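# Build a single tower from three blocks

## Task

Put all three blocks on top of one another so they form a single tower.

## Robot and tools

Robot: one arm on a base at (0, 0, +0.049) m in the scene frame, almost level with a slight yaw. It carries a five-finger right hand. The scene frame has its origin on the table top under the base, +z up, and +y to the left when facing +x. The only camera is cam_wrist (504x504). Now and then something may briefly nudge a loose block.

Frames. Reported poses (end_effector_position in metres, end_effector_quat_wxyz), targets and camera poses are in the arm's base frame. Offsets you send are along the current Hand target's own axes. The hand point sits 0.05 m in front of the palm. Its +z runs along the straight fingers, +y points out of the palm, and +x runs across the palm away from the thumb. Straight fingertips reach 0.06 to 0.07 m past the point along +z, and the finger centre lines lie 0.06 m behind it along -y. A bracket on the little-finger side of the wrist reaches 0.10 m across from the point and can strike objects.

Row format. A row is 14 numbers, each in [-1, 1], in this order:
1. dx, dy, dz: an offset of the hand point from the Hand target. 1.0 = 0.6 m.
2. rx, ry, rz: a rotation vector offset. 1.0 = 180 degrees.
3. thumb_turn, thumb_bend, index, middle, ring, little: absolute motor targets. -1 is open. +1 is closed, which for thumb_turn means the thumb sits in front of the palm.
4. force_limit: the stopping force for a closing motor. -1 is about 0 N and +1 is 10 N (15 N for the two thumb motors), linear in between.
5. speed: finger speed, from near zero at -1 up to full at +0.48 and above. At full speed a finger's whole travel takes 0.49 s.
The hand numbers are always commands, so 0 means half closed. To keep the hand as it is, resend the last six motor values plus force_limit and speed.

execute_actions(actions, cameras). actions is a list of actions. Each action is a table of up to 15 rows, one row per 1/30 s step. A shorter table repeats its last row until the 15 steps are used. There is one arm, so each row covers that arm. Every row's offset counts from the Hand target at the start of that action, not from the row before. Repeating an offset in a later action therefore moves the hand again. An empty list just returns state and images. cameras: omitted, null or ["all"] gives all cameras, [] gives none, and an unknown name invalidates the call.

move(target, speed, blend, blocking, cameras). target is one row or a list of up to 15 rows. Every offset counts from the same starting Hand target, and the whole list shares a 10 s budget. speed is the path's top speed in m/s, from 0.002 to 1, default 0.25; rotation is limited to twice that in rad/s. You can give one speed for all targets or one per target. blend (m) rounds corners between listed targets; 0 stops at each one. blocking=false returns after about 0.5 s while the motion continues. The path ignores obstacles, the hand point trails behind it, and faster moves strike harder. Hand numbers of a later target are sent only once the arm and fingers are at rest at that target. The result adds a move: line. It reads done (at rest within 3 mm and 2 degrees), or off_target, moving, held or fault, plus any limits (paced = clipped, held = steps withheld). Neither done nor off_target tells you whether anything was touched.

wait(seconds 0 to 10) lets time pass; a running move continues. stop() brakes a running move and needs some distance. zoom_image(camera "cam_wrist", region [x0, y0, x1, y1] in pixels, at most 504x504) enlarges part of the latest image. show_instructions() shows the reference images. finished_scene(scene) ends the current scene and takes its number; it cannot be undone.

Control behaviour. Each step, the commanded pose is clipped to within 70 mm and 16 degrees of the measured pose. Hand target is your last command after that clip. The hand often stops short: an all-zero action re-requests the target, and you can send the remaining gap as a new offset. If an object blocks the arm, it keeps pressing until you command it back.

Gripping. Turn the thumb fully in front of the palm to grip objects 0.035 to 0.065 m thick. A motor moves only when its target changes by at least 0.002. It stops when it reaches its target, or when its load reaches force_limit, and then locks. For a gentle grip, close at speed -0.94 or lower. To grip harder, raise force_limit and send a target further closed than hand_measured. To loosen, send a target more open than hand_measured.

Result lines. hand_measured, hand_stopped_by (moving, target, force, stalled, fault) and hand_load_n are six values each, in motor order. A load near 0 suggests the grip was lost. Joint velocities "within noise" means the arm is still. Flange force is the estimated outside force on the end effector; it includes a held block's weight and has some error. Action calls also list positions at some steps. MOTOR HOT warns of overheating, which leads to a long brake stop.

Avoid:
- Faults. Contact torque at a joint's limit (140 N m for waist, shoulder and elbow; 35.2 N m for forearm roll, wrist pitch and wrist roll) or 150 N of outside force stops the arm for 10 s. After such a stop, open the hand before moving if the grip is pinning the arm.
- Pushing hard. The arm is stiff, so approach slowly and never aim far past a contact.
- Slamming, dropping, or releasing a block while it still moves. Too much finger force from pushing, twisting or swinging a load fast also counts against you.
- Knocking anything off the table.
- Holding loads for long or keeping the arm stretched, which overheats the motors.

The finished tower must stand on its own once the hand withdraws.

Each tool is called by a JSON object that holds its "method" and its "body", one argument or row to a line.

Reference images:

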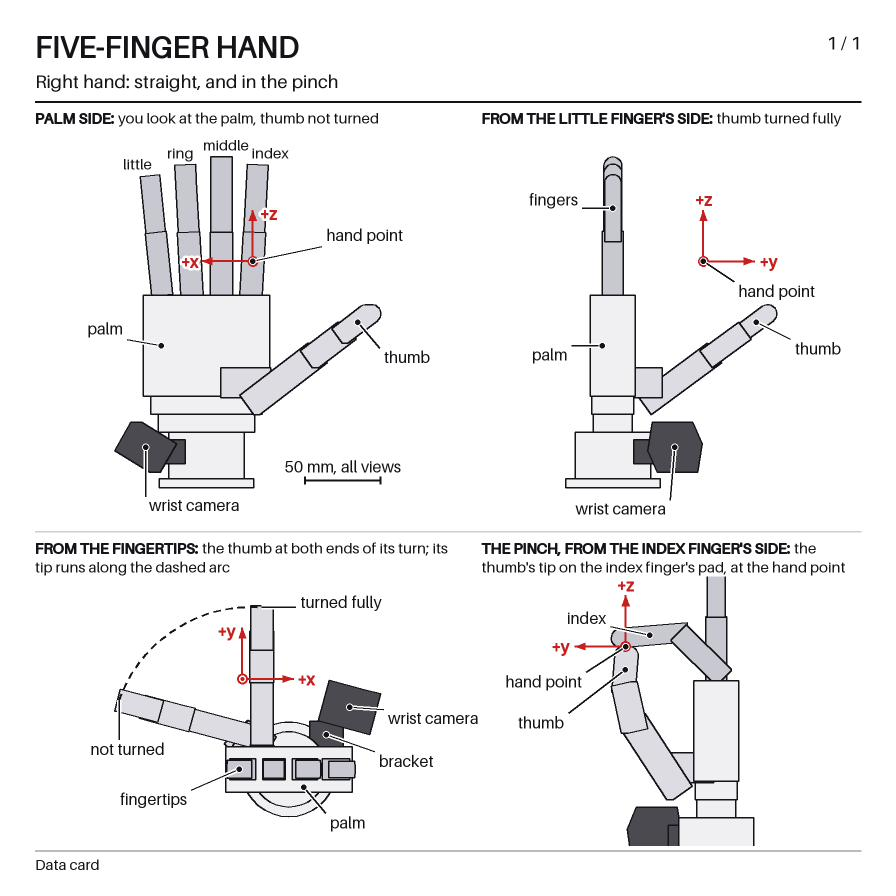

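## Session

{"method": "execute_actions", "body": {
  "actions": []
}}

Scene clock: 0.00 s.
end_effector_position=(+0.1681, -0.1155, +0.2541) hand_measured=(-1.000, -1.000, -1.000, -1.000, -1.000, -1.000) hand_load_n=(+0.0, +0.5, +0.0, +0.0, +0.0, +0.0) hand_stopped_by=(target, target, target, target, target, target) hand_force_limit=0.00 hand_speed=-0.80 end_effector_quat_wxyz=(+0.035, +0.015, +0.871, +0.490)
Joint positions: [-1.025 0.084 -0.329 -0.596 -2.008 -0.59]
Joint velocities: within noise
Flange force (N): no reading
Hand target: +0.1681, -0.1155, +0.2541; +0.035, +0.015, +0.871, +0.490

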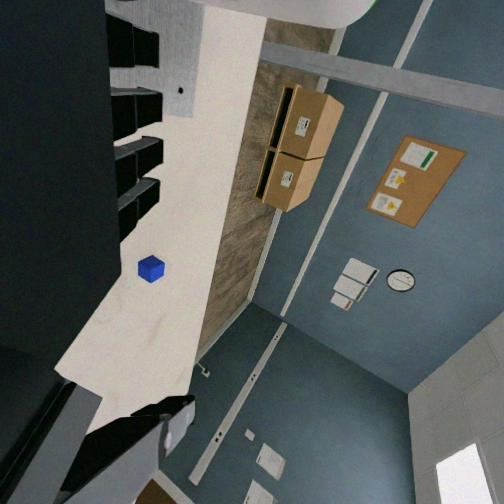

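{"method": "move", "body": {
  "target": [0,0.17,-0.1,0,0,0.5,-1,-1,-1,-1,-1,-1,-1,-0.8]
}}

Scene clock: 4.47 s.
end_effector_position=(+0.1627, -0.1137, +0.3723) hand_measured=(-1.000, -1.000, -1.000, -1.000, -1.000, -1.000) hand_load_n=(+0.0, +0.0, +0.5, +0.0, +0.0, +0.0) hand_stopped_by=(target, target, target, target, target, target) hand_force_limit=-1.00 hand_speed=-0.80 end_effector_quat_wxyz=(-0.322, +0.627, +0.605, +0.372)
Joint positions: [-1.097 -0.234 -0.092 -0.84 -2.481 -2.554]
Joint velocities: within noise
Flange force (N): [-5.4 -6.4 2.7]
Hand target: +0.1627, -0.1137, +0.3723; -0.322, +0.627, +0.605, +0.372
Off the commanded pose: 0.000 m, 0 deg.
move: done

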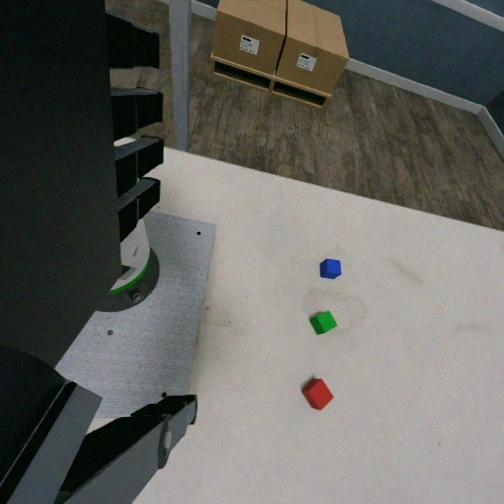

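{"method": "zoom_image", "body": {
  "camera": "cam_wrist",
  "region": [270, 230, 390, 420]
}}

Scaled by 2.653 from the camera's 504x504 image, which has a finer 720x720 frame.

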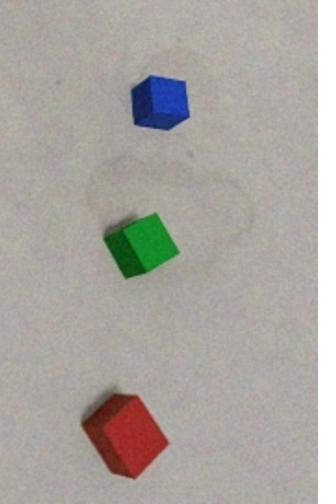

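{"method": "move", "body": {
  "target": [-0.202,0.151,0.558,-0.443,0.074,0.188,1,-1,-1,-1,-1,-1,-0.6,-0.4]
}}

Scene clock: 9.13 s.
end_effector_position=(+0.2254, +0.0020, +0.2249) hand_measured=(+1.000, -1.000, -1.000, -1.000, -1.000, -1.000) hand_load_n=(+0.0, +0.0, +0.0, -0.5, +0.0, +0.0) hand_stopped_by=(target, target, target, target, target, target) hand_force_limit=-0.60 hand_speed=-0.40 end_effector_quat_wxyz=(-0.163, +0.760, +0.304, +0.550)
Joint positions: [-1.404 -0.935 -0.836 -1.228 -2.076 -2.97]
Joint velocities: within noise
Flange force (N): no reading
Hand target: +0.2254, +0.0020, +0.2249; -0.163, +0.760, +0.304, +0.550 (not the last commanded pose)
Off the commanded pose: 0.170 m, 41 deg.
move: held (a check stopped the path); limits=held
pose unreachable: on one or more control steps of this call, first in action 0 (counted from 0), an arm could not follow its commanded pose, so it was not sent that pose on those steps. It may still have moved: this result reports where it is.
cause: moving toward the commanded pose would bring two parts of the arm too close to each other (joints 2 (shoulder) to 6 (wrist roll) lie between them).

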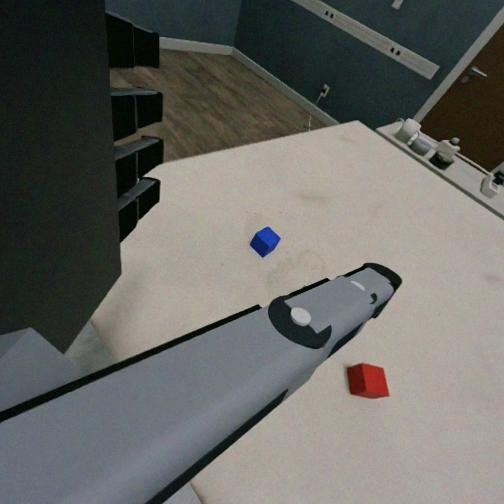

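{"method": "move", "body": {
  "target": [-0.165,0.201,0.109,-0.004,0.044,0.03,1,-1,-1,-1,-1,-1,-0.6,-0.4]
}}

Scene clock: 11.07 s.
end_effector_position=(+0.3304, -0.0797, +0.1204) hand_measured=(+1.000, -1.000, -1.000, -1.000, -1.000, -1.000) hand_load_n=(+0.5, +0.0, +0.0, +0.0, +0.0, +0.0) hand_stopped_by=(target, target, target, target, target, target) hand_force_limit=-0.60 hand_speed=-0.40 end_effector_quat_wxyz=(-0.205, +0.735, +0.253, +0.595)
Joint positions: [-1.082 -0.043 -0.784 -1.3 -1.555 -2.385]
Joint velocities: within noise
Flange force (N): [-7.1 -4.2 -3.8]
Hand target: +0.3304, -0.0797, +0.1204; -0.205, +0.735, +0.253, +0.595
Off the commanded pose: 0.000 m, 0 deg.
move: done

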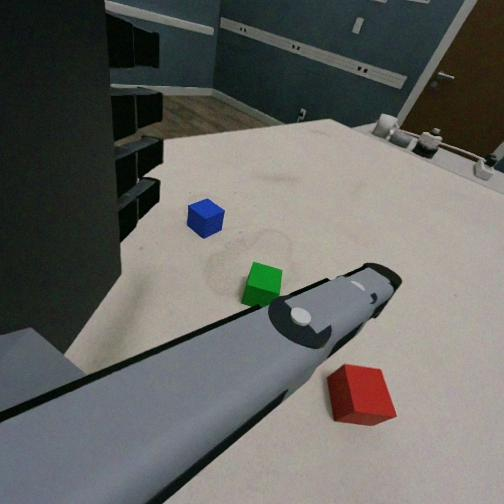

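{"method": "move", "body": {
  "target": [-0.017,-0.039,0.2395,-0.0272,0,0.0058,1,-1,-1,-1,-1,-1,-0.6,-0.4]
}}

Scene clock: 13.50 s.
end_effector_position=(+0.4252, +0.0239, +0.0806) hand_measured=(+1.000, -1.000, -1.000, -1.000, -1.000, -1.000) hand_load_n=(+0.0, +0.0, +0.0, +0.0, +0.0, +0.0) hand_stopped_by=(target, target, target, target, target, target) hand_force_limit=-0.60 hand_speed=-0.40 end_effector_quat_wxyz=(-0.179, +0.745, +0.220, +0.604)
Joint positions: [-0.613 0.052 -0.886 -1.758 -1.177 -2.207]
Joint velocities: within noise
Flange force (N): no reading
Hand target: +0.4252, +0.0239, +0.0806; -0.179, +0.745, +0.220, +0.604
Off the commanded pose: 0.000 m, 0 deg.
move: done

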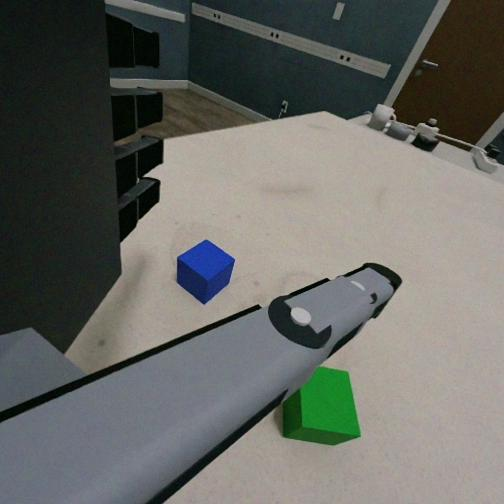

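{"method": "move", "body": {
  "target": [-0.052,-0.019,0.0747,0,0,0,1,-1,-1,-1,-1,-1,-0.6,-0.4]
}}

Scene clock: 15.10 s.
end_effector_position=(+0.4503, +0.0538, +0.0408) hand_measured=(+1.000, -1.000, -1.000, -1.000, -1.000, -1.000) hand_load_n=(+0.0, -0.5, +0.5, +0.0, +0.0, +0.0) hand_stopped_by=(target, target, target, target, target, target) hand_force_limit=-0.60 hand_speed=-0.40 end_effector_quat_wxyz=(-0.179, +0.745, +0.220, +0.604)
Joint positions: [-0.519 0.309 -0.86 -1.936 -1.195 -1.954]
Joint velocities: within noise
Flange force (N): [-7.6 -3.4 -5.8]
Hand target: +0.4503, +0.0538, +0.0408; -0.179, +0.745, +0.220, +0.604
Off the commanded pose: 0.000 m, 0 deg.
move: done

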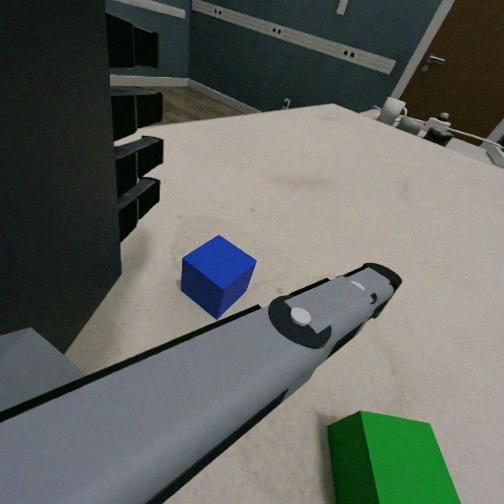

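{"method": "move", "body": {
  "target": [-0.0327,-0.0203,0.047,0,0,0,1,-1,-1,-1,-1,-1,-0.6,-0.4]
}}

Scene clock: 16.20 s.
end_effector_position=(+0.4634, +0.0768, +0.0157) hand_measured=(+1.000, -1.000, -1.000, -1.000, -1.000, -1.000) hand_load_n=(+0.5, +0.0, +0.0, +0.0, +0.0, +0.0) hand_stopped_by=(target, target, target, target, target, target) hand_force_limit=-0.60 hand_speed=-0.40 end_effector_quat_wxyz=(-0.179, +0.745, +0.220, +0.604)
Joint positions: [-0.449 0.459 -0.84 -2.051 -1.228 -1.816]
Joint velocities: within noise
Flange force (N): [-5.4 -3.3 -6.5]
Hand target: +0.4634, +0.0768, +0.0157; -0.179, +0.745, +0.220, +0.604
Off the commanded pose: 0.000 m, 0 deg.
move: done

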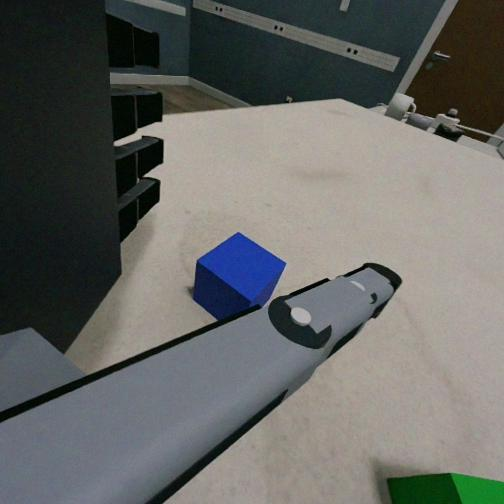

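{"method": "move", "body": {
  "target": [-0.028,-0.002,0.0126,0,0,0,1,-1,-1,-1,-1,-1,-0.6,-0.4]
}}

{"method": "zoom_image", "body": {
  "camera": "cam_wrist",
  "region": [100, 130, 420, 450]
}}

Scene clock: 17.17 s.
end_effector_position=(+0.4660, +0.0800, -0.0023) hand_measured=(+1.000, -1.000, -1.000, -1.000, -1.000, -1.000) hand_load_n=(+0.5, +0.0, -0.5, +0.0, +0.0, +0.0) hand_stopped_by=(target, target, target, target, target, target) hand_force_limit=-0.60 hand_speed=-0.40 end_effector_quat_wxyz=(-0.179, +0.745, +0.220, +0.604)
Joint positions: [-0.444 0.557 -0.822 -2.078 -1.265 -1.742]
Joint velocities: within noise
Flange force (N): [-3.9 -3.4 -7.0]
Hand target: +0.4660, +0.0800, -0.0023; -0.179, +0.745, +0.220, +0.604
Off the commanded pose: 0.000 m, 0 deg.
move: done

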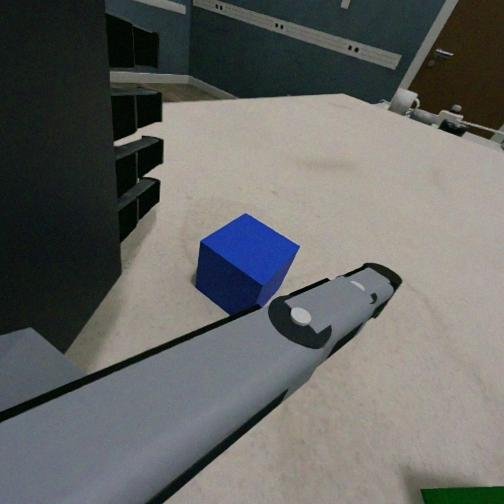

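Scaled by 1.575 from the camera's 504x504 image, which has a finer 720x720 frame.

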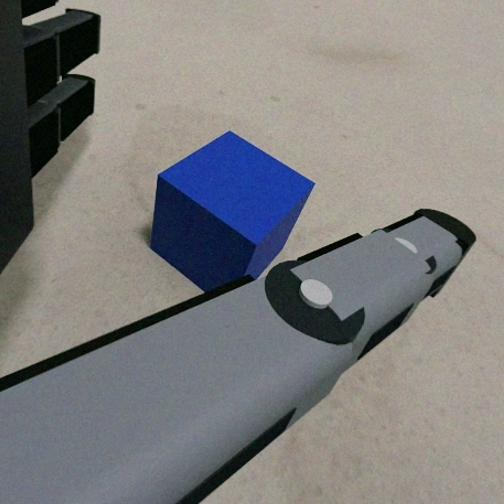

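{"method": "move", "body": {
  "target": [-0.0245,0,0.0052,0,0,0,1,-1,-1,-1,-1,-1,-0.6,-0.4],
  "speed": 0.05
}}

{"method": "move", "body": {
  "target": [0,0,0,0,0,0,1,-0.45,-0.45,-0.45,-1,-1,-0.7,-0.85]
}}

Scene clock: 18.13 s.
end_effector_position=(+0.4660, +0.0800, -0.0173) hand_measured=(+1.000, -1.000, -1.000, -1.000, -1.000, -1.000) hand_load_n=(+0.5, +0.0, +0.0, +0.0, +0.0, +0.0) hand_stopped_by=(target, target, target, target, target, target) hand_force_limit=-0.60 hand_speed=-0.40 end_effector_quat_wxyz=(-0.179, +0.745, +0.220, +0.604)
Joint positions: [-0.45 0.634 -0.807 -2.088 -1.296 -1.687]
Joint velocities: within noise
Flange force (N): [-4.0 -3.5 -7.5]
Hand target: +0.4660, +0.0800, -0.0173; -0.179, +0.745, +0.220, +0.604
Off the commanded pose: 0.000 m, 0 deg.
move: done

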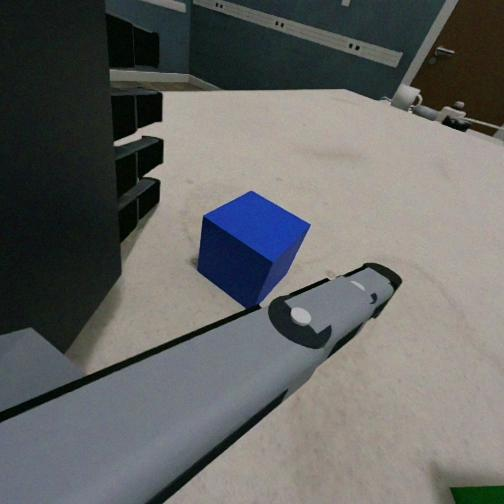

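Scene clock: 20.97 s.
end_effector_position=(+0.4660, +0.0800, -0.0173) hand_measured=(+1.000, -0.450, -0.450, -0.450, -1.000, -1.000) hand_load_n=(+0.0, +0.0, +0.0, +0.0, +0.0, +0.0) hand_stopped_by=(target, target, target, target, target, target) hand_force_limit=-0.70 hand_speed=-0.85 end_effector_quat_wxyz=(-0.179, +0.745, +0.220, +0.604)
Joint positions: [-0.45 0.634 -0.807 -2.088 -1.296 -1.687]
Joint velocities: within noise
Flange force (N): [-3.6 -4.0 -6.5]
Hand target: +0.4660, +0.0800, -0.0173; -0.179, +0.745, +0.220, +0.604
Off the commanded pose: 0.000 m, 0 deg.
move: done

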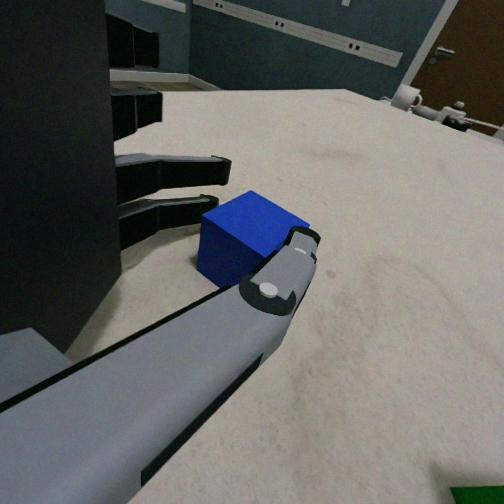

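{"method": "move", "body": {
  "target": [-0.0098,0,0.002,0,0,0,1,-0.45,-0.45,-0.45,-1,-1,-0.7,-0.85],
  "speed": 0.03
}}

{"method": "move", "body": {
  "target": [0,0,0,0,0,0,1,0.1,0.2,0.2,-1,-1,-0.5,-0.92]
}}

Scene clock: 21.87 s.
end_effector_position=(+0.4660, +0.0799, -0.0233) hand_measured=(+1.000, -0.450, -0.450, -0.450, -1.000, -1.000) hand_load_n=(+0.0, +0.0, +0.0, +0.0, +0.0, +0.0) hand_stopped_by=(target, target, target, target, target, target) hand_force_limit=-0.70 hand_speed=-0.85 end_effector_quat_wxyz=(-0.179, +0.745, +0.220, +0.604)
Joint positions: [-0.453 0.664 -0.8 -2.092 -1.307 -1.666]
Joint velocities: within noise
Flange force (N): [-3.8 -3.9 -6.7]
Hand target: +0.4660, +0.0800, -0.0233; -0.179, +0.745, +0.220, +0.604
Off the commanded pose: 0.000 m, 0 deg.
move: done

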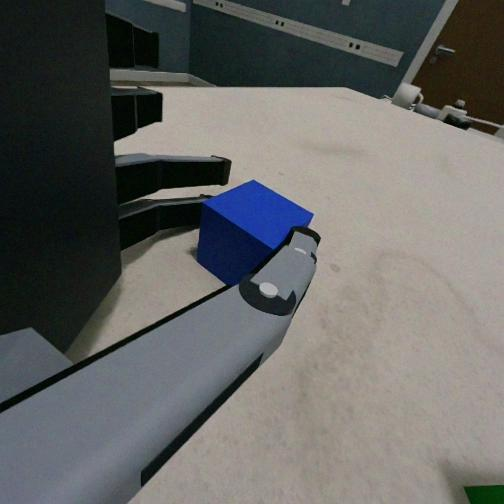

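Scene clock: 23.27 s.
end_effector_position=(+0.4660, +0.0800, -0.0233) hand_measured=(+1.000, -0.318, -0.206, -0.226, -1.000, -1.000) hand_load_n=(-2.0, +4.0, +6.5, +0.0, +0.0, +0.0) hand_stopped_by=(target, force, force, force, target, target) hand_force_limit=-0.50 hand_speed=-0.92 end_effector_quat_wxyz=(-0.179, +0.745, +0.220, +0.604)
Joint positions: [-0.453 0.664 -0.8 -2.092 -1.307 -1.666]
Joint velocities: within noise
Flange force (N): [-3.2 -3.5 -7.2]
Hand target: +0.4660, +0.0800, -0.0233; -0.179, +0.745, +0.220, +0.604
Off the commanded pose: 0.000 m, 0 deg.
move: done

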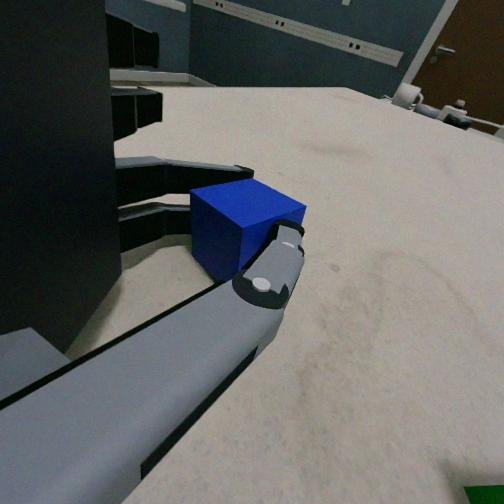

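{"method": "move", "body": {
  "target": [0.0652,0,-0.0139,0,0,0,1,0.1,0.2,0.2,-1,-1,-0.5,-0.92],
  "speed": 0.05
}}

Scene clock: 24.57 s.
end_effector_position=(+0.4660, +0.0799, +0.0167) hand_measured=(+1.000, -0.318, -0.206, -0.226, -1.000, -1.000) hand_load_n=(-0.5, +2.5, +4.0, +0.0, +0.0, +0.0) hand_stopped_by=(target, force, force, force, target, target) hand_force_limit=-0.50 hand_speed=-0.92 end_effector_quat_wxyz=(-0.179, +0.745, +0.220, +0.604)
Joint positions: [-0.435 0.455 -0.839 -2.062 -1.222 -1.82]
Joint velocities: within noise
Flange force (N): [-6.2 -3.4 -6.5]
Hand target: +0.4660, +0.0799, +0.0167; -0.179, +0.745, +0.220, +0.604
Off the commanded pose: 0.000 m, 0 deg.
move: done

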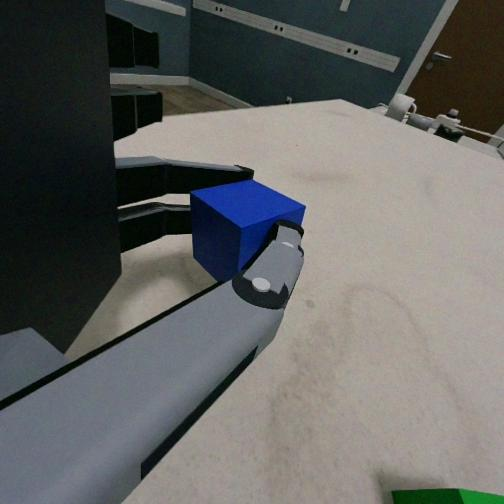

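{"method": "move", "body": {
  "target": [0.0756,0.0754,-0.1478,0,0,0,1,0.1,0.2,0.2,-1,-1,-0.5,-0.92],
  "speed": 0.12
}}

Scene clock: 26.83 s.
end_effector_position=(+0.4257, -0.0001, +0.0795) hand_measured=(+1.000, -0.318, -0.206, -0.226, -1.000, -1.000) hand_load_n=(-0.5, +2.0, +4.0, +0.5, +0.0, +0.0) hand_stopped_by=(target, force, force, force, target, target) hand_force_limit=-0.50 hand_speed=-0.92 end_effector_quat_wxyz=(-0.179, +0.745, +0.220, +0.604)
Joint positions: [-0.678 0.084 -0.851 -1.702 -1.215 -2.217]
Joint velocities: within noise
Flange force (N): [-8.7 -3.0 -5.1]
Hand target: +0.4257, -0.0001, +0.0795; -0.179, +0.745, +0.220, +0.604
Off the commanded pose: 0.000 m, 0 deg.
move: done

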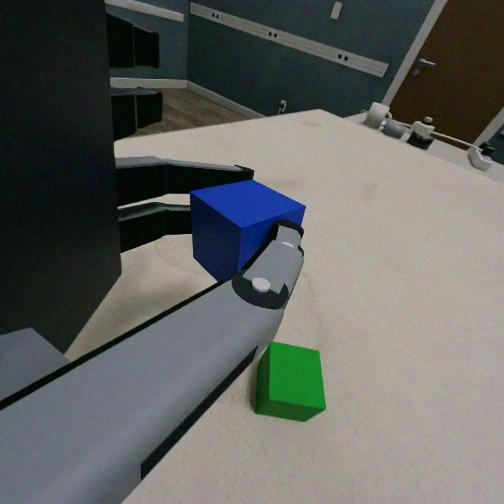

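{"method": "move", "body": {
  "target": [-0.0692,0.1095,-0.0412,0,0,0,1,0.1,0.2,0.2,-1,-1,-0.5,-0.92],
  "speed": 0.12
}}

{"method": "zoom_image", "body": {
  "camera": "cam_wrist",
  "region": [130, 150, 380, 400]
}}

Scene clock: 28.17 s.
end_effector_position=(+0.4339, -0.0731, +0.0440) hand_measured=(+1.000, -0.318, -0.206, -0.226, -1.000, -1.000) hand_load_n=(-0.5, +2.0, +4.0, +0.0, +0.0, +0.0) hand_stopped_by=(target, force, force, force, target, target) hand_force_limit=-0.50 hand_speed=-0.92 end_effector_quat_wxyz=(-0.179, +0.745, +0.220, +0.604)
Joint positions: [-0.838 0.336 -0.704 -1.599 -1.311 -2.115]
Joint velocities: within noise
Flange force (N): [-4.3 -5.1 -4.3]
Hand target: +0.4339, -0.0731, +0.0440; -0.179, +0.745, +0.220, +0.604
Off the commanded pose: 0.000 m, 0 deg.
move: done

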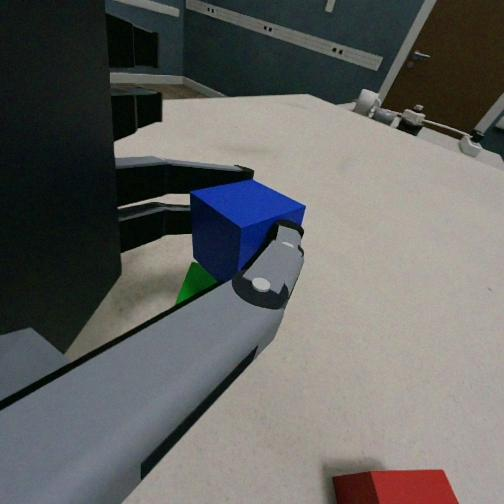

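Scaled by 2.016 from the camera's 504x504 image, which has a finer 720x720 frame.

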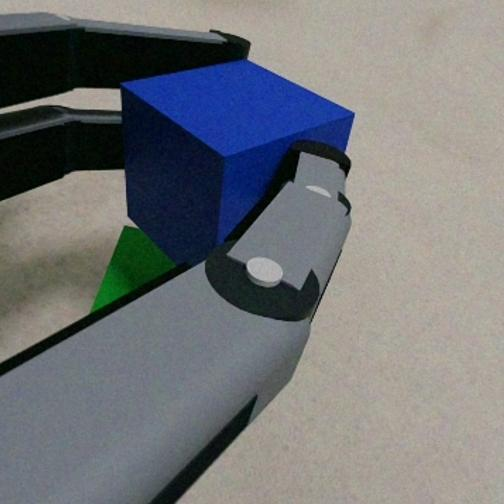

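{"method": "move", "body": {
  "target": [-0.0457,-0.012,0.0095,0,0,0,1,0.1,0.2,0.2,-1,-1,-0.5,-0.92],
  "speed": 0.05
}}

{"method": "zoom_image", "body": {
  "camera": "cam_wrist",
  "region": [130, 150, 380, 400]
}}

Scene clock: 29.47 s.
end_effector_position=(+0.4299, -0.0671, +0.0160) hand_measured=(+1.000, -0.318, -0.206, -0.226, -1.000, -1.000) hand_load_n=(-0.5, +2.5, +4.0, +0.0, +0.0, +0.0) hand_stopped_by=(target, force, force, force, target, target) hand_force_limit=-0.50 hand_speed=-0.92 end_effector_quat_wxyz=(-0.179, +0.745, +0.220, +0.604)
Joint positions: [-0.846 0.454 -0.704 -1.623 -1.319 -1.994]
Joint velocities: within noise
Flange force (N): [-3.4 -5.3 -4.6]
Hand target: +0.4299, -0.0671, +0.0159; -0.179, +0.745, +0.220, +0.604
Off the commanded pose: 0.000 m, 0 deg.
move: done

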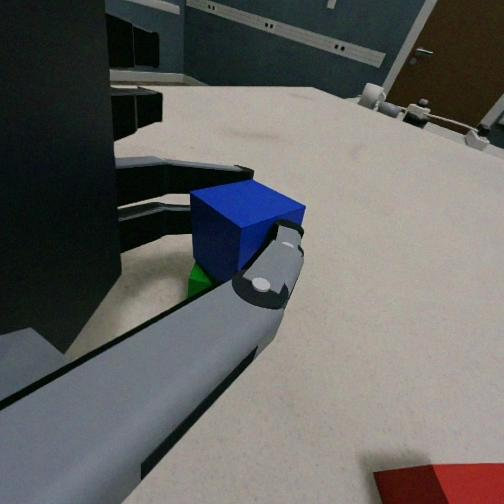

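Scaled by 2.016 from the camera's 504x504 image, which has a finer 720x720 frame.

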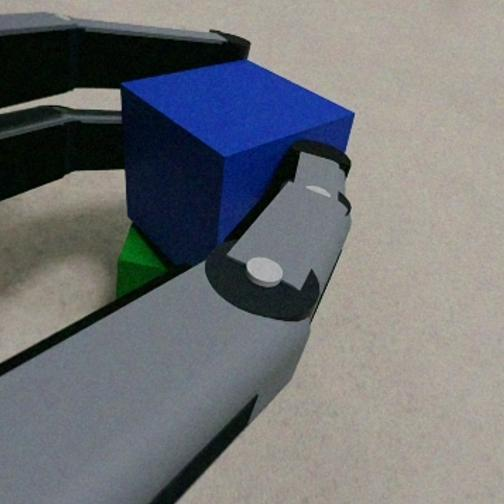

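{"method": "zoom_image", "body": {
  "camera": "cam_wrist",
  "region": [170, 230, 250, 310]
}}

Scaled by 6.300 from the camera's 504x504 image, which has a finer 720x720 frame.

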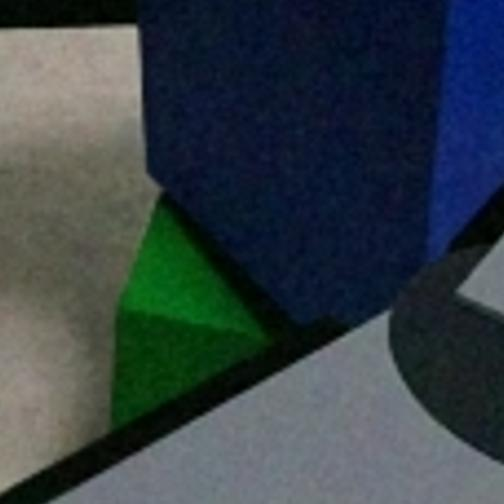

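{"method": "move", "body": {
  "target": [0.0008,0.005,0.0047,0,0,0,1,0.1,0.2,0.2,-1,-1,-0.5,-0.92],
  "speed": 0.03,
  "cameras": []
}}

{"method": "move", "body": {
  "target": [-0.0041,0,0.0009,0,0,0,1,0.1,0.2,0.2,-1,-1,-0.5,-0.92],
  "speed": 0.02
}}

{"method": "zoom_image", "body": {
  "camera": "cam_wrist",
  "region": [170, 230, 250, 310]
}}

Scene clock: 30.80 s.
end_effector_position=(+0.4339, -0.0681, +0.0158) hand_measured=(+1.000, -0.318, -0.206, -0.226, -1.000, -1.000) hand_load_n=(-0.5, +2.5, +4.0, +0.0, +0.0, +0.0) hand_stopped_by=(target, force, force, force, target, target) hand_force_limit=-0.50 hand_speed=-0.92 end_effector_quat_wxyz=(-0.179, +0.745, +0.220, +0.604)
Joint positions: [-0.839 0.457 -0.696 -1.628 -1.316 -1.999]
Joint velocities: within noise
Flange force (N): [-3.6 -5.3 -4.3]
Hand target: +0.4339, -0.0681, +0.0158; -0.179, +0.745, +0.220, +0.604
Off the commanded pose: 0.000 m, 0 deg.
move: done
No camera images: "cameras" was empty.

Scene clock: 31.50 s.
end_effector_position=(+0.4339, -0.0681, +0.0133) hand_measured=(+1.000, -0.318, -0.206, -0.226, -1.000, -1.000) hand_load_n=(-2.0, +3.5, +3.5, +0.0, +0.0, +0.0) hand_stopped_by=(target, force, force, force, target, target) hand_force_limit=-0.50 hand_speed=-0.92 end_effector_quat_wxyz=(-0.179, +0.745, +0.220, +0.604)
Joint positions: [-0.84 0.468 -0.694 -1.629 -1.317 -1.99]
Joint velocities: within noise
Flange force (N): [1.0 -4.8 -6.7]
Hand target: +0.4339, -0.0681, +0.0133; -0.179, +0.745, +0.220, +0.604
Off the commanded pose: 0.000 m, 0 deg.
move: done

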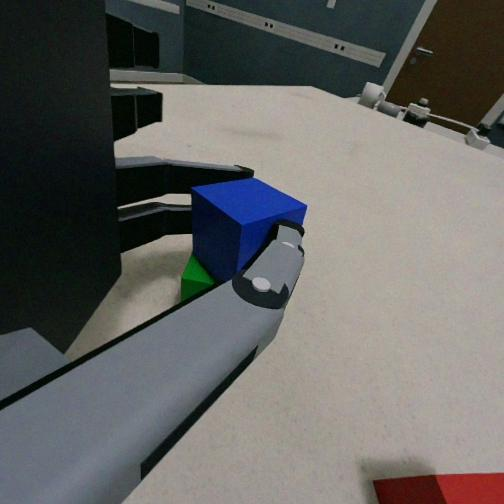

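Scaled by 6.300 from the camera's 504x504 image, which has a finer 720x720 frame.

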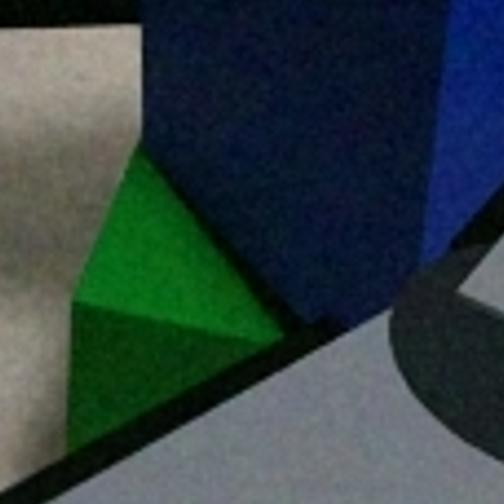

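{"method": "move", "body": {
  "target": [0,0,0,0,0,0,1,-0.6,-0.45,-0.45,-1,-1,-0.5,-0.85]
}}

Scene clock: 33.23 s.
end_effector_position=(+0.4339, -0.0680, +0.0133) hand_measured=(+1.000, -0.600, -0.450, -0.450, -1.000, -1.000) hand_load_n=(+0.5, +0.0, +0.0, +0.0, +0.0, +0.5) hand_stopped_by=(target, target, target, target, target, target) hand_force_limit=-0.50 hand_speed=-0.85 end_effector_quat_wxyz=(-0.179, +0.745, +0.220, +0.604)
Joint positions: [-0.84 0.468 -0.694 -1.629 -1.317 -1.99]
Joint velocities: within noise
Flange force (N): [-3.1 -5.1 -4.8]
Hand target: +0.4339, -0.0681, +0.0133; -0.179, +0.745, +0.220, +0.604
Off the commanded pose: 0.000 m, 0 deg.
move: done

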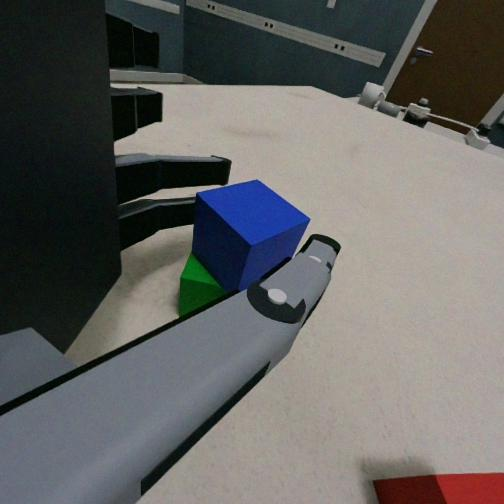

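{"method": "move", "body": {
  "target": [
    [0.179,0,-0.038,0,0,0,1,-1,-1,-1,-1,-1,-0.5,-0.5],
    [0.0795,0.2377,-0.2437,0.201,0,-0.0428,1,-1,-1,-1,-1,-1,-0.5,-0.5]
  ],
  "speed": 0.2
}}

Scene clock: 36.27 s.
end_effector_position=(+0.3998, -0.2602, +0.0903) hand_measured=(+1.000, -1.000, -1.000, -1.000, -1.000, -1.000) hand_load_n=(+0.0, +0.0, +0.0, +0.0, +0.0, +0.5) hand_stopped_by=(target, target, target, target, target, target) hand_force_limit=-0.50 hand_speed=-0.50 end_effector_quat_wxyz=(-0.361, +0.637, +0.445, +0.516)
Joint positions: [-0.994 0.671 0.101 -1.01 -1.964 -2.388]
Joint velocities: within noise
Flange force (N): [0.5 -8.1 2.4]
Hand target: +0.3998, -0.2602, +0.0903; -0.361, +0.637, +0.445, +0.516
Off the commanded pose: 0.000 m, 0 deg.
move: done

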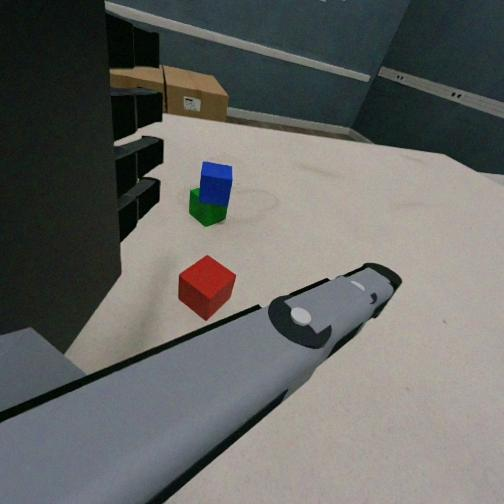

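{"method": "move", "body": {
  "target": [
    [-0.045,-0.033,0.101,0,0,0,1,-1,-1,-1,-1,-1,-0.5,-0.5],
    [-0.128,-0.034,0.118,0,0,0,1,-1,-1,-1,-1,-1,-0.5,-0.5]
  ],
  "speed": 0.12
}}

Scene clock: 38.03 s.
end_effector_position=(+0.3989, -0.2031, +0.0005) hand_measured=(+1.000, -1.000, -1.000, -1.000, -1.000, -1.000) hand_load_n=(+0.5, +0.0, +0.0, +0.0, +0.0, +0.0) hand_stopped_by=(target, target, target, target, target, target) hand_force_limit=-0.50 hand_speed=-0.50 end_effector_quat_wxyz=(-0.361, +0.637, +0.445, +0.516)
Joint positions: [-0.931 0.775 -0.031 -0.995 -1.794 -2.206]
Joint velocities: within noise
Flange force (N): [0.7 -6.7 1.3]
Hand target: +0.3989, -0.2031, +0.0004; -0.361, +0.637, +0.445, +0.516
Off the commanded pose: 0.000 m, 0 deg.
move: done

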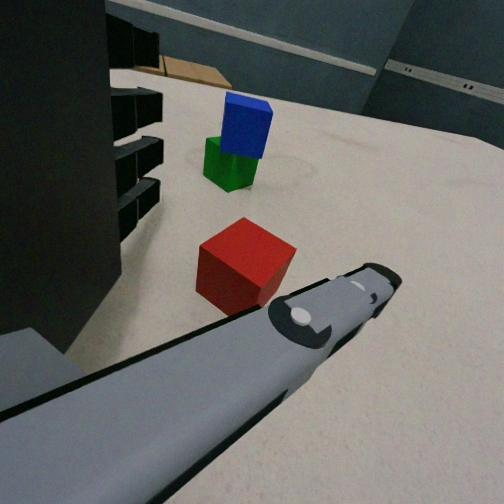

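{"method": "move", "body": {
  "target": [-0.0391,0,0.0083,0,0,0,1,-1,-1,-1,-1,-1,-0.5,-0.5],
  "speed": 0.08
}}

{"method": "move", "body": {
  "target": [0,0,0,0,0,0,1,-0.5,-0.45,-0.45,-1,-1,-0.7,-0.5],
  "cameras": []
}}

{"method": "move", "body": {
  "target": [0,0,0,0,0,0,1,0.1,0.2,0.2,-1,-1,-0.5,-0.92]
}}

Scene clock: 39.00 s.
end_effector_position=(+0.3989, -0.2031, -0.0235) hand_measured=(+1.000, -1.000, -1.000, -1.000, -1.000, -1.000) hand_load_n=(+0.0, +0.0, +0.0, +0.0, +0.0, +0.5) hand_stopped_by=(target, target, target, target, target, target) hand_force_limit=-0.50 hand_speed=-0.50 end_effector_quat_wxyz=(-0.361, +0.637, +0.445, +0.516)
Joint positions: [-0.929 0.829 -0.018 -0.989 -1.772 -2.172]
Joint velocities: within noise
Flange force (N): [18.7 -8.0 -7.3]
Hand target: +0.3989, -0.2031, -0.0235; -0.361, +0.637, +0.445, +0.516
Off the commanded pose: 0.000 m, 0 deg.
move: done

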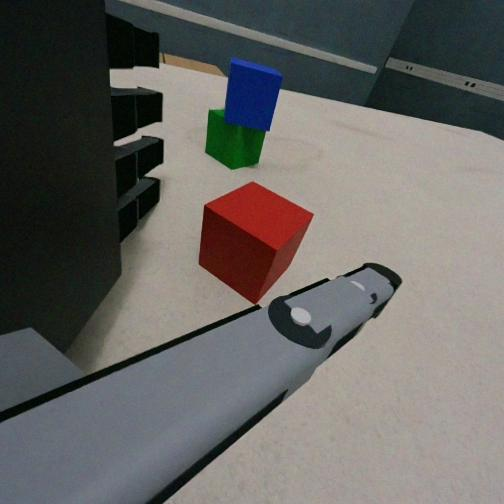

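Scene clock: 39.97 s.
end_effector_position=(+0.3989, -0.2031, -0.0235) hand_measured=(+1.000, -0.500, -0.960, -0.450, -1.000, -1.000) hand_load_n=(+0.0, +0.0, +7.5, +0.0, +0.0, +0.0) hand_stopped_by=(target, target, force, target, target, target) hand_force_limit=-0.70 hand_speed=-0.50 end_effector_quat_wxyz=(-0.361, +0.637, +0.445, +0.516)
Joint positions: [-0.929 0.829 -0.018 -0.989 -1.772 -2.172]
Joint velocities: within noise
Flange force (N): [20.9 -12.4 -4.8]
Hand target: +0.3989, -0.2031, -0.0235; -0.361, +0.637, +0.445, +0.516
Off the commanded pose: 0.000 m, 0 deg.
move: done
No camera images: "cameras" was empty.

Scene clock: 41.57 s.
end_effector_position=(+0.3989, -0.2031, -0.0235) hand_measured=(+1.000, -0.344, -0.960, -0.212, -1.000, -1.000) hand_load_n=(+0.0, +3.5, +8.0, +7.0, +0.0, +0.0) hand_stopped_by=(target, force, force, force, target, target) hand_force_limit=-0.50 hand_speed=-0.92 end_effector_quat_wxyz=(-0.361, +0.637, +0.445, +0.516)
Joint positions: [-0.929 0.829 -0.018 -0.989 -1.772 -2.172]
Joint velocities: within noise
Flange force (N): [21.6 -12.6 -5.1]
Hand target: +0.3989, -0.2031, -0.0235; -0.361, +0.637, +0.445, +0.516
Off the commanded pose: 0.000 m, 0 deg.
move: done

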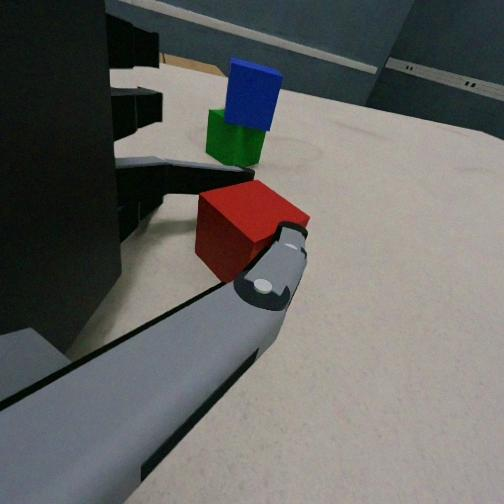

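{"method": "move", "body": {
  "target": [0,0,0,0,0,0,1,-0.55,-1,-0.5,-1,-1,-0.5,-0.8],
  "cameras": []
}}

{"method": "move", "body": {
  "target": [0.0163,0,-0.0035,0,0,0,1,-0.5,-0.45,-0.5,-1,-1,-0.5,-0.801],
  "speed": 0.03,
  "cameras": []
}}

{"method": "move", "body": {
  "target": [0,0,0,0,0,0,1,-0.501,-0.451,-0.451,-1,-1,-0.5,-0.8],
  "cameras": []
}}

{"method": "move", "body": {
  "target": [-0.0098,0,0.0021,0,0,0,1,-0.501,-0.451,-0.451,-1,-1,-0.5,-0.8],
  "speed": 0.03
}}

Scene clock: 42.70 s.
end_effector_position=(+0.3989, -0.2031, -0.0235) hand_measured=(+1.000, -0.550, -0.998, -0.500, -1.000, -1.000) hand_load_n=(+0.0, +0.0, -10.5, +0.0, +0.0, +0.0) hand_stopped_by=(target, target, target, target, target, target) hand_force_limit=-0.50 hand_speed=-0.80 end_effector_quat_wxyz=(-0.361, +0.637, +0.445, +0.516)
Joint positions: [-0.929 0.829 -0.018 -0.989 -1.772 -2.172]
Joint velocities: within noise
Flange force (N): [20.2 -0.5 -2.7]
Hand target: +0.3989, -0.2031, -0.0235; -0.361, +0.637, +0.445, +0.516
Off the commanded pose: 0.000 m, 0 deg.
move: done
No camera images: "cameras" was empty.

Scene clock: 43.43 s.
end_effector_position=(+0.3989, -0.2031, -0.0135) hand_measured=(+1.000, -0.500, -0.964, -0.500, -1.000, -1.000) hand_load_n=(+0.0, +0.0, +0.0, +0.0, +0.0, +0.0) hand_stopped_by=(target, target, force, target, target, target) hand_force_limit=-0.50 hand_speed=-0.80 end_effector_quat_wxyz=(-0.361, +0.637, +0.445, +0.516)
Joint positions: [-0.93 0.807 -0.024 -0.991 -1.781 -2.186]
Joint velocities: within noise
Flange force (N): [1.4 -7.1 1.9]
Hand target: +0.3989, -0.2031, -0.0135; -0.361, +0.637, +0.445, +0.516
Off the commanded pose: 0.000 m, 0 deg.
move: done
No camera images: "cameras" was empty.

Scene clock: 44.63 s.
end_effector_position=(+0.3989, -0.2031, -0.0135) hand_measured=(+1.000, -0.502, -0.452, -0.452, -1.000, -1.000) hand_load_n=(+0.5, +0.0, +0.0, +0.0, +0.0, +0.0) hand_stopped_by=(target, target, target, target, target, target) hand_force_limit=-0.50 hand_speed=-0.80 end_effector_quat_wxyz=(-0.361, +0.637, +0.445, +0.516)
Joint positions: [-0.93 0.807 -0.024 -0.991 -1.781 -2.186]
Joint velocities: within noise
Flange force (N): [1.7 -7.0 1.2]
Hand target: +0.3989, -0.2031, -0.0135; -0.361, +0.637, +0.445, +0.516
Off the commanded pose: 0.000 m, 0 deg.
move: done
No camera images: "cameras" was empty.

Scene clock: 45.33 s.
end_effector_position=(+0.3989, -0.2031, -0.0195) hand_measured=(+1.000, -0.502, -0.452, -0.452, -1.000, -1.000) hand_load_n=(+0.0, +0.0, +0.0, +0.0, +0.0, +0.0) hand_stopped_by=(target, target, target, target, target, target) hand_force_limit=-0.50 hand_speed=-0.80 end_effector_quat_wxyz=(-0.361, +0.637, +0.445, +0.516)
Joint positions: [-0.93 0.82 -0.02 -0.99 -1.775 -2.178]
Joint velocities: within noise
Flange force (N): [1.2 -7.0 1.1]
Hand target: +0.3989, -0.2031, -0.0195; -0.361, +0.637, +0.445, +0.516
Off the commanded pose: 0.000 m, 0 deg.
move: done

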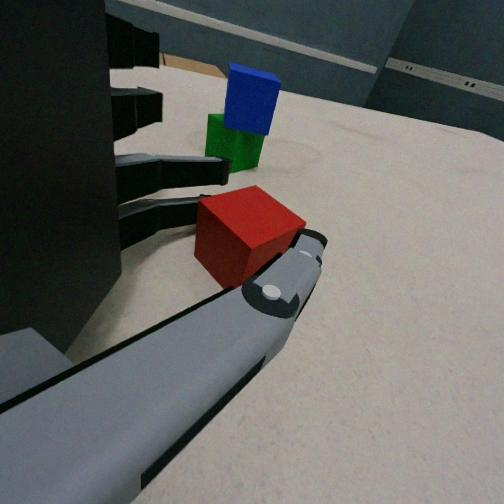

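Close.

{"method": "move", "body": {
  "target": [0,0,0,0,0,0,1,0.1,0.2,0.2,-1,-1,-0.5,-0.92]
}}

{"method": "move", "body": {
  "target": [0.18,0,-0.038,0,0,0,1,0.1,0.2,0.2,-1,-1,-0.5,-0.92],
  "speed": 0.1
}}

Scene clock: 46.87 s.
end_effector_position=(+0.3989, -0.2031, -0.0195) hand_measured=(+1.000, -0.370, -0.214, -0.186, -1.000, -1.000) hand_load_n=(-0.5, +5.0, +4.0, +4.5, +0.0, +0.0) hand_stopped_by=(target, force, force, force, target, target) hand_force_limit=-0.50 hand_speed=-0.92 end_effector_quat_wxyz=(-0.361, +0.637, +0.445, +0.516)
Joint positions: [-0.93 0.82 -0.02 -0.99 -1.775 -2.178]
Joint velocities: within noise
Flange force (N): [1.2 -7.3 1.2]
Hand target: +0.3989, -0.2031, -0.0195; -0.361, +0.637, +0.445, +0.516
Off the commanded pose: 0.000 m, 0 deg.
move: done

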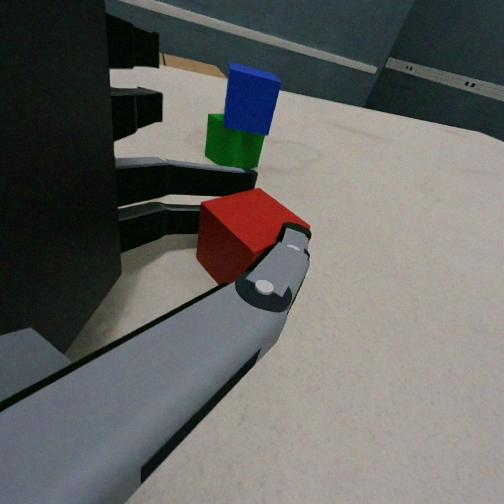

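Scene clock: 48.33 s.
end_effector_position=(+0.3989, -0.2029, +0.0908) hand_measured=(+1.000, -0.370, -0.214, -0.186, -1.000, -1.000) hand_load_n=(+1.0, +2.0, +0.0, +4.5, +0.0, +0.0) hand_stopped_by=(target, force, force, force, target, target) hand_force_limit=-0.50 hand_speed=-0.92 end_effector_quat_wxyz=(-0.361, +0.637, +0.445, +0.516)
Joint positions: [-0.938 0.584 -0.05 -1.03 -1.89 -2.354]
Joint velocities: within noise
Flange force (N): [-0.8 -5.2 0.4]
Hand target: +0.3989, -0.2030, +0.0908; -0.361, +0.637, +0.445, +0.516
Off the commanded pose: 0.000 m, 0 deg.
move: done

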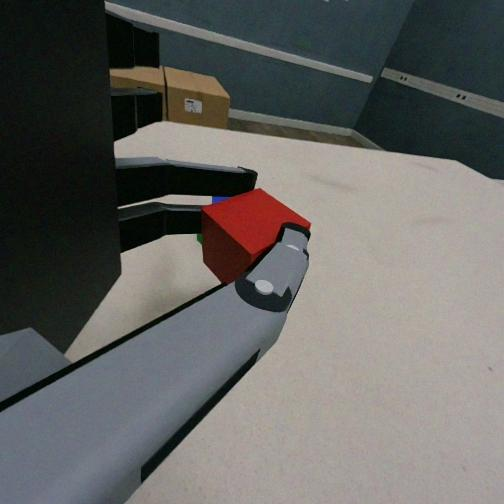

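{"method": "move", "body": {
  "target": [0.0484,-0.0211,0.2275,0,0,0,1,0.1,0.2,0.2,-1,-1,-0.5,-0.92],
  "speed": 0.1
}}

{"method": "zoom_image", "body": {
  "camera": "cam_wrist",
  "region": [130, 150, 380, 400]
}}

Scene clock: 50.40 s.
end_effector_position=(+0.4349, -0.0676, +0.0909) hand_measured=(+1.000, -0.370, -0.214, -0.186, -1.000, -1.000) hand_load_n=(+1.0, +2.0, +0.0, +4.0, +0.0, +0.0) hand_stopped_by=(target, force, force, force, target, target) hand_force_limit=-0.50 hand_speed=-0.92 end_effector_quat_wxyz=(-0.361, +0.637, +0.445, +0.516)
Joint positions: [-0.717 0.438 -0.284 -1.17 -1.697 -2.355]
Joint velocities: within noise
Flange force (N): [-1.3 -7.1 -0.6]
Hand target: +0.4349, -0.0676, +0.0909; -0.361, +0.637, +0.445, +0.516
Off the commanded pose: 0.000 m, 0 deg.
move: done

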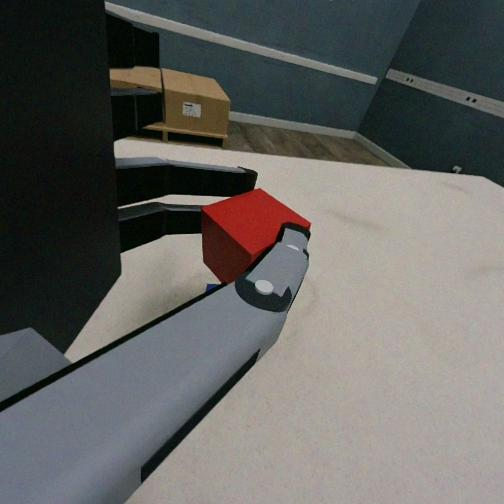

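Scaled by 2.016 from the camera's 504x504 image, which has a finer 720x720 frame.

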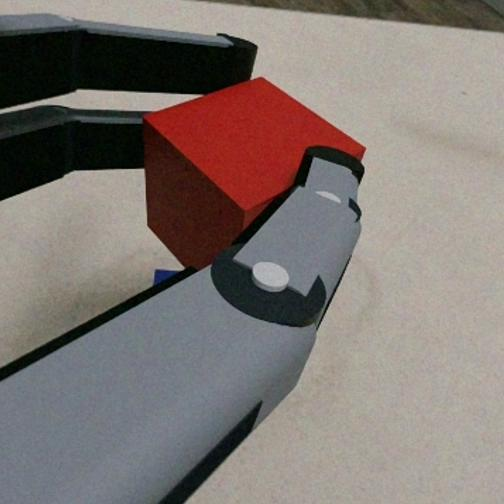

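{"method": "move", "body": {
  "target": [-0.042,0,0.009,0,0,0,1,0.1,0.2,0.2,-1,-1,-0.5,-0.92],
  "speed": 0.06
}}

{"method": "zoom_image", "body": {
  "camera": "cam_wrist",
  "region": [180, 180, 330, 330]
}}

Scene clock: 51.43 s.
end_effector_position=(+0.4349, -0.0675, +0.0652) hand_measured=(+1.000, -0.370, -0.214, -0.186, -1.000, -1.000) hand_load_n=(+1.0, +2.0, +0.0, +4.0, +0.0, +0.0) hand_stopped_by=(target, force, force, force, target, target) hand_force_limit=-0.50 hand_speed=-0.92 end_effector_quat_wxyz=(-0.361, +0.637, +0.445, +0.516)
Joint positions: [-0.715 0.501 -0.282 -1.164 -1.672 -2.299]
Joint velocities: within noise
Flange force (N): [-0.4 -6.7 -0.8]
Hand target: +0.4349, -0.0675, +0.0651; -0.361, +0.637, +0.445, +0.516
Off the commanded pose: 0.000 m, 0 deg.
move: done

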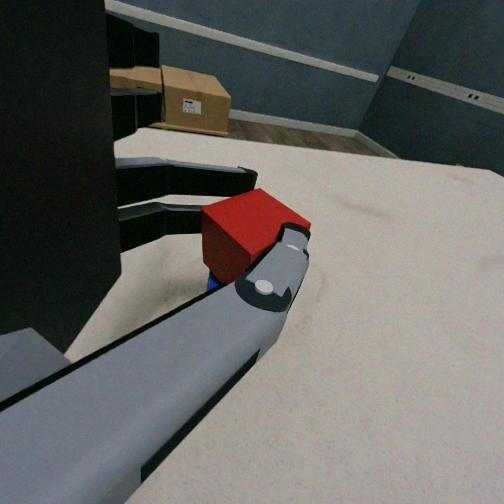

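Scaled by 3.360 from the camera's 504x504 image, which has a finer 720x720 frame.

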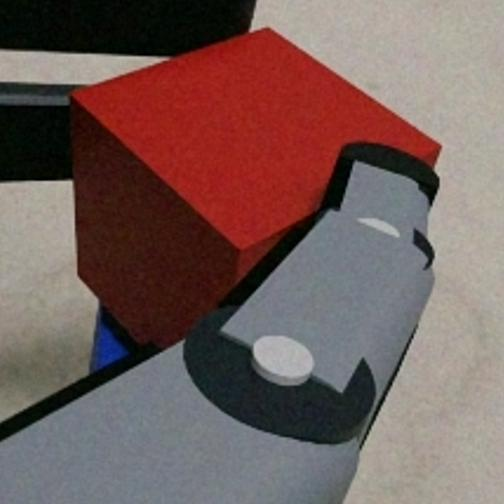

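{"method": "move", "body": {
  "target": [-0.0106,0,0.0023,0,0,0,1,0.1,0.2,0.2,-1,-1,-0.5,-0.92],
  "speed": 0.03
}}

{"method": "zoom_image", "body": {
  "camera": "cam_wrist",
  "region": [180, 180, 330, 330]
}}

Scene clock: 52.33 s.
end_effector_position=(+0.4350, -0.0675, +0.0586) hand_measured=(+1.000, -0.370, -0.214, -0.186, -1.000, -1.000) hand_load_n=(+1.0, +2.0, +0.0, +4.5, +0.0, +0.0) hand_stopped_by=(target, force, force, force, target, target) hand_force_limit=-0.50 hand_speed=-0.92 end_effector_quat_wxyz=(-0.361, +0.637, +0.445, +0.516)
Joint positions: [-0.715 0.517 -0.281 -1.163 -1.666 -2.285]
Joint velocities: within noise
Flange force (N): [-0.9 -7.1 -0.7]
Hand target: +0.4350, -0.0675, +0.0586; -0.361, +0.637, +0.445, +0.516
Off the commanded pose: 0.000 m, 0 deg.
move: done

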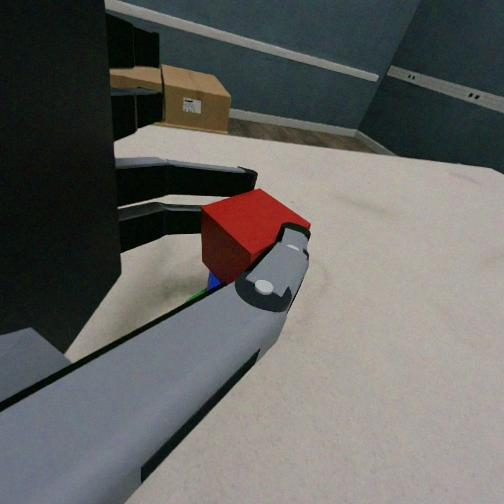

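Scaled by 3.360 from the camera's 504x504 image, which has a finer 720x720 frame.

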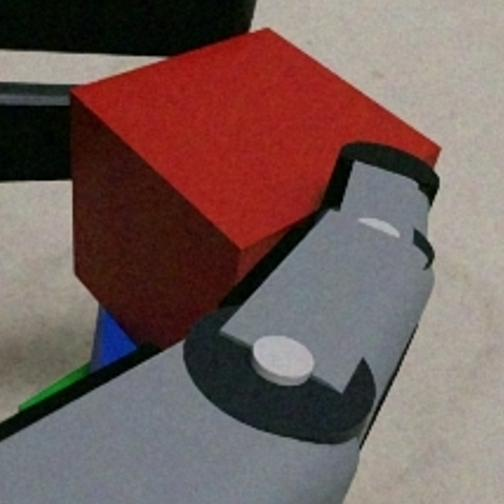

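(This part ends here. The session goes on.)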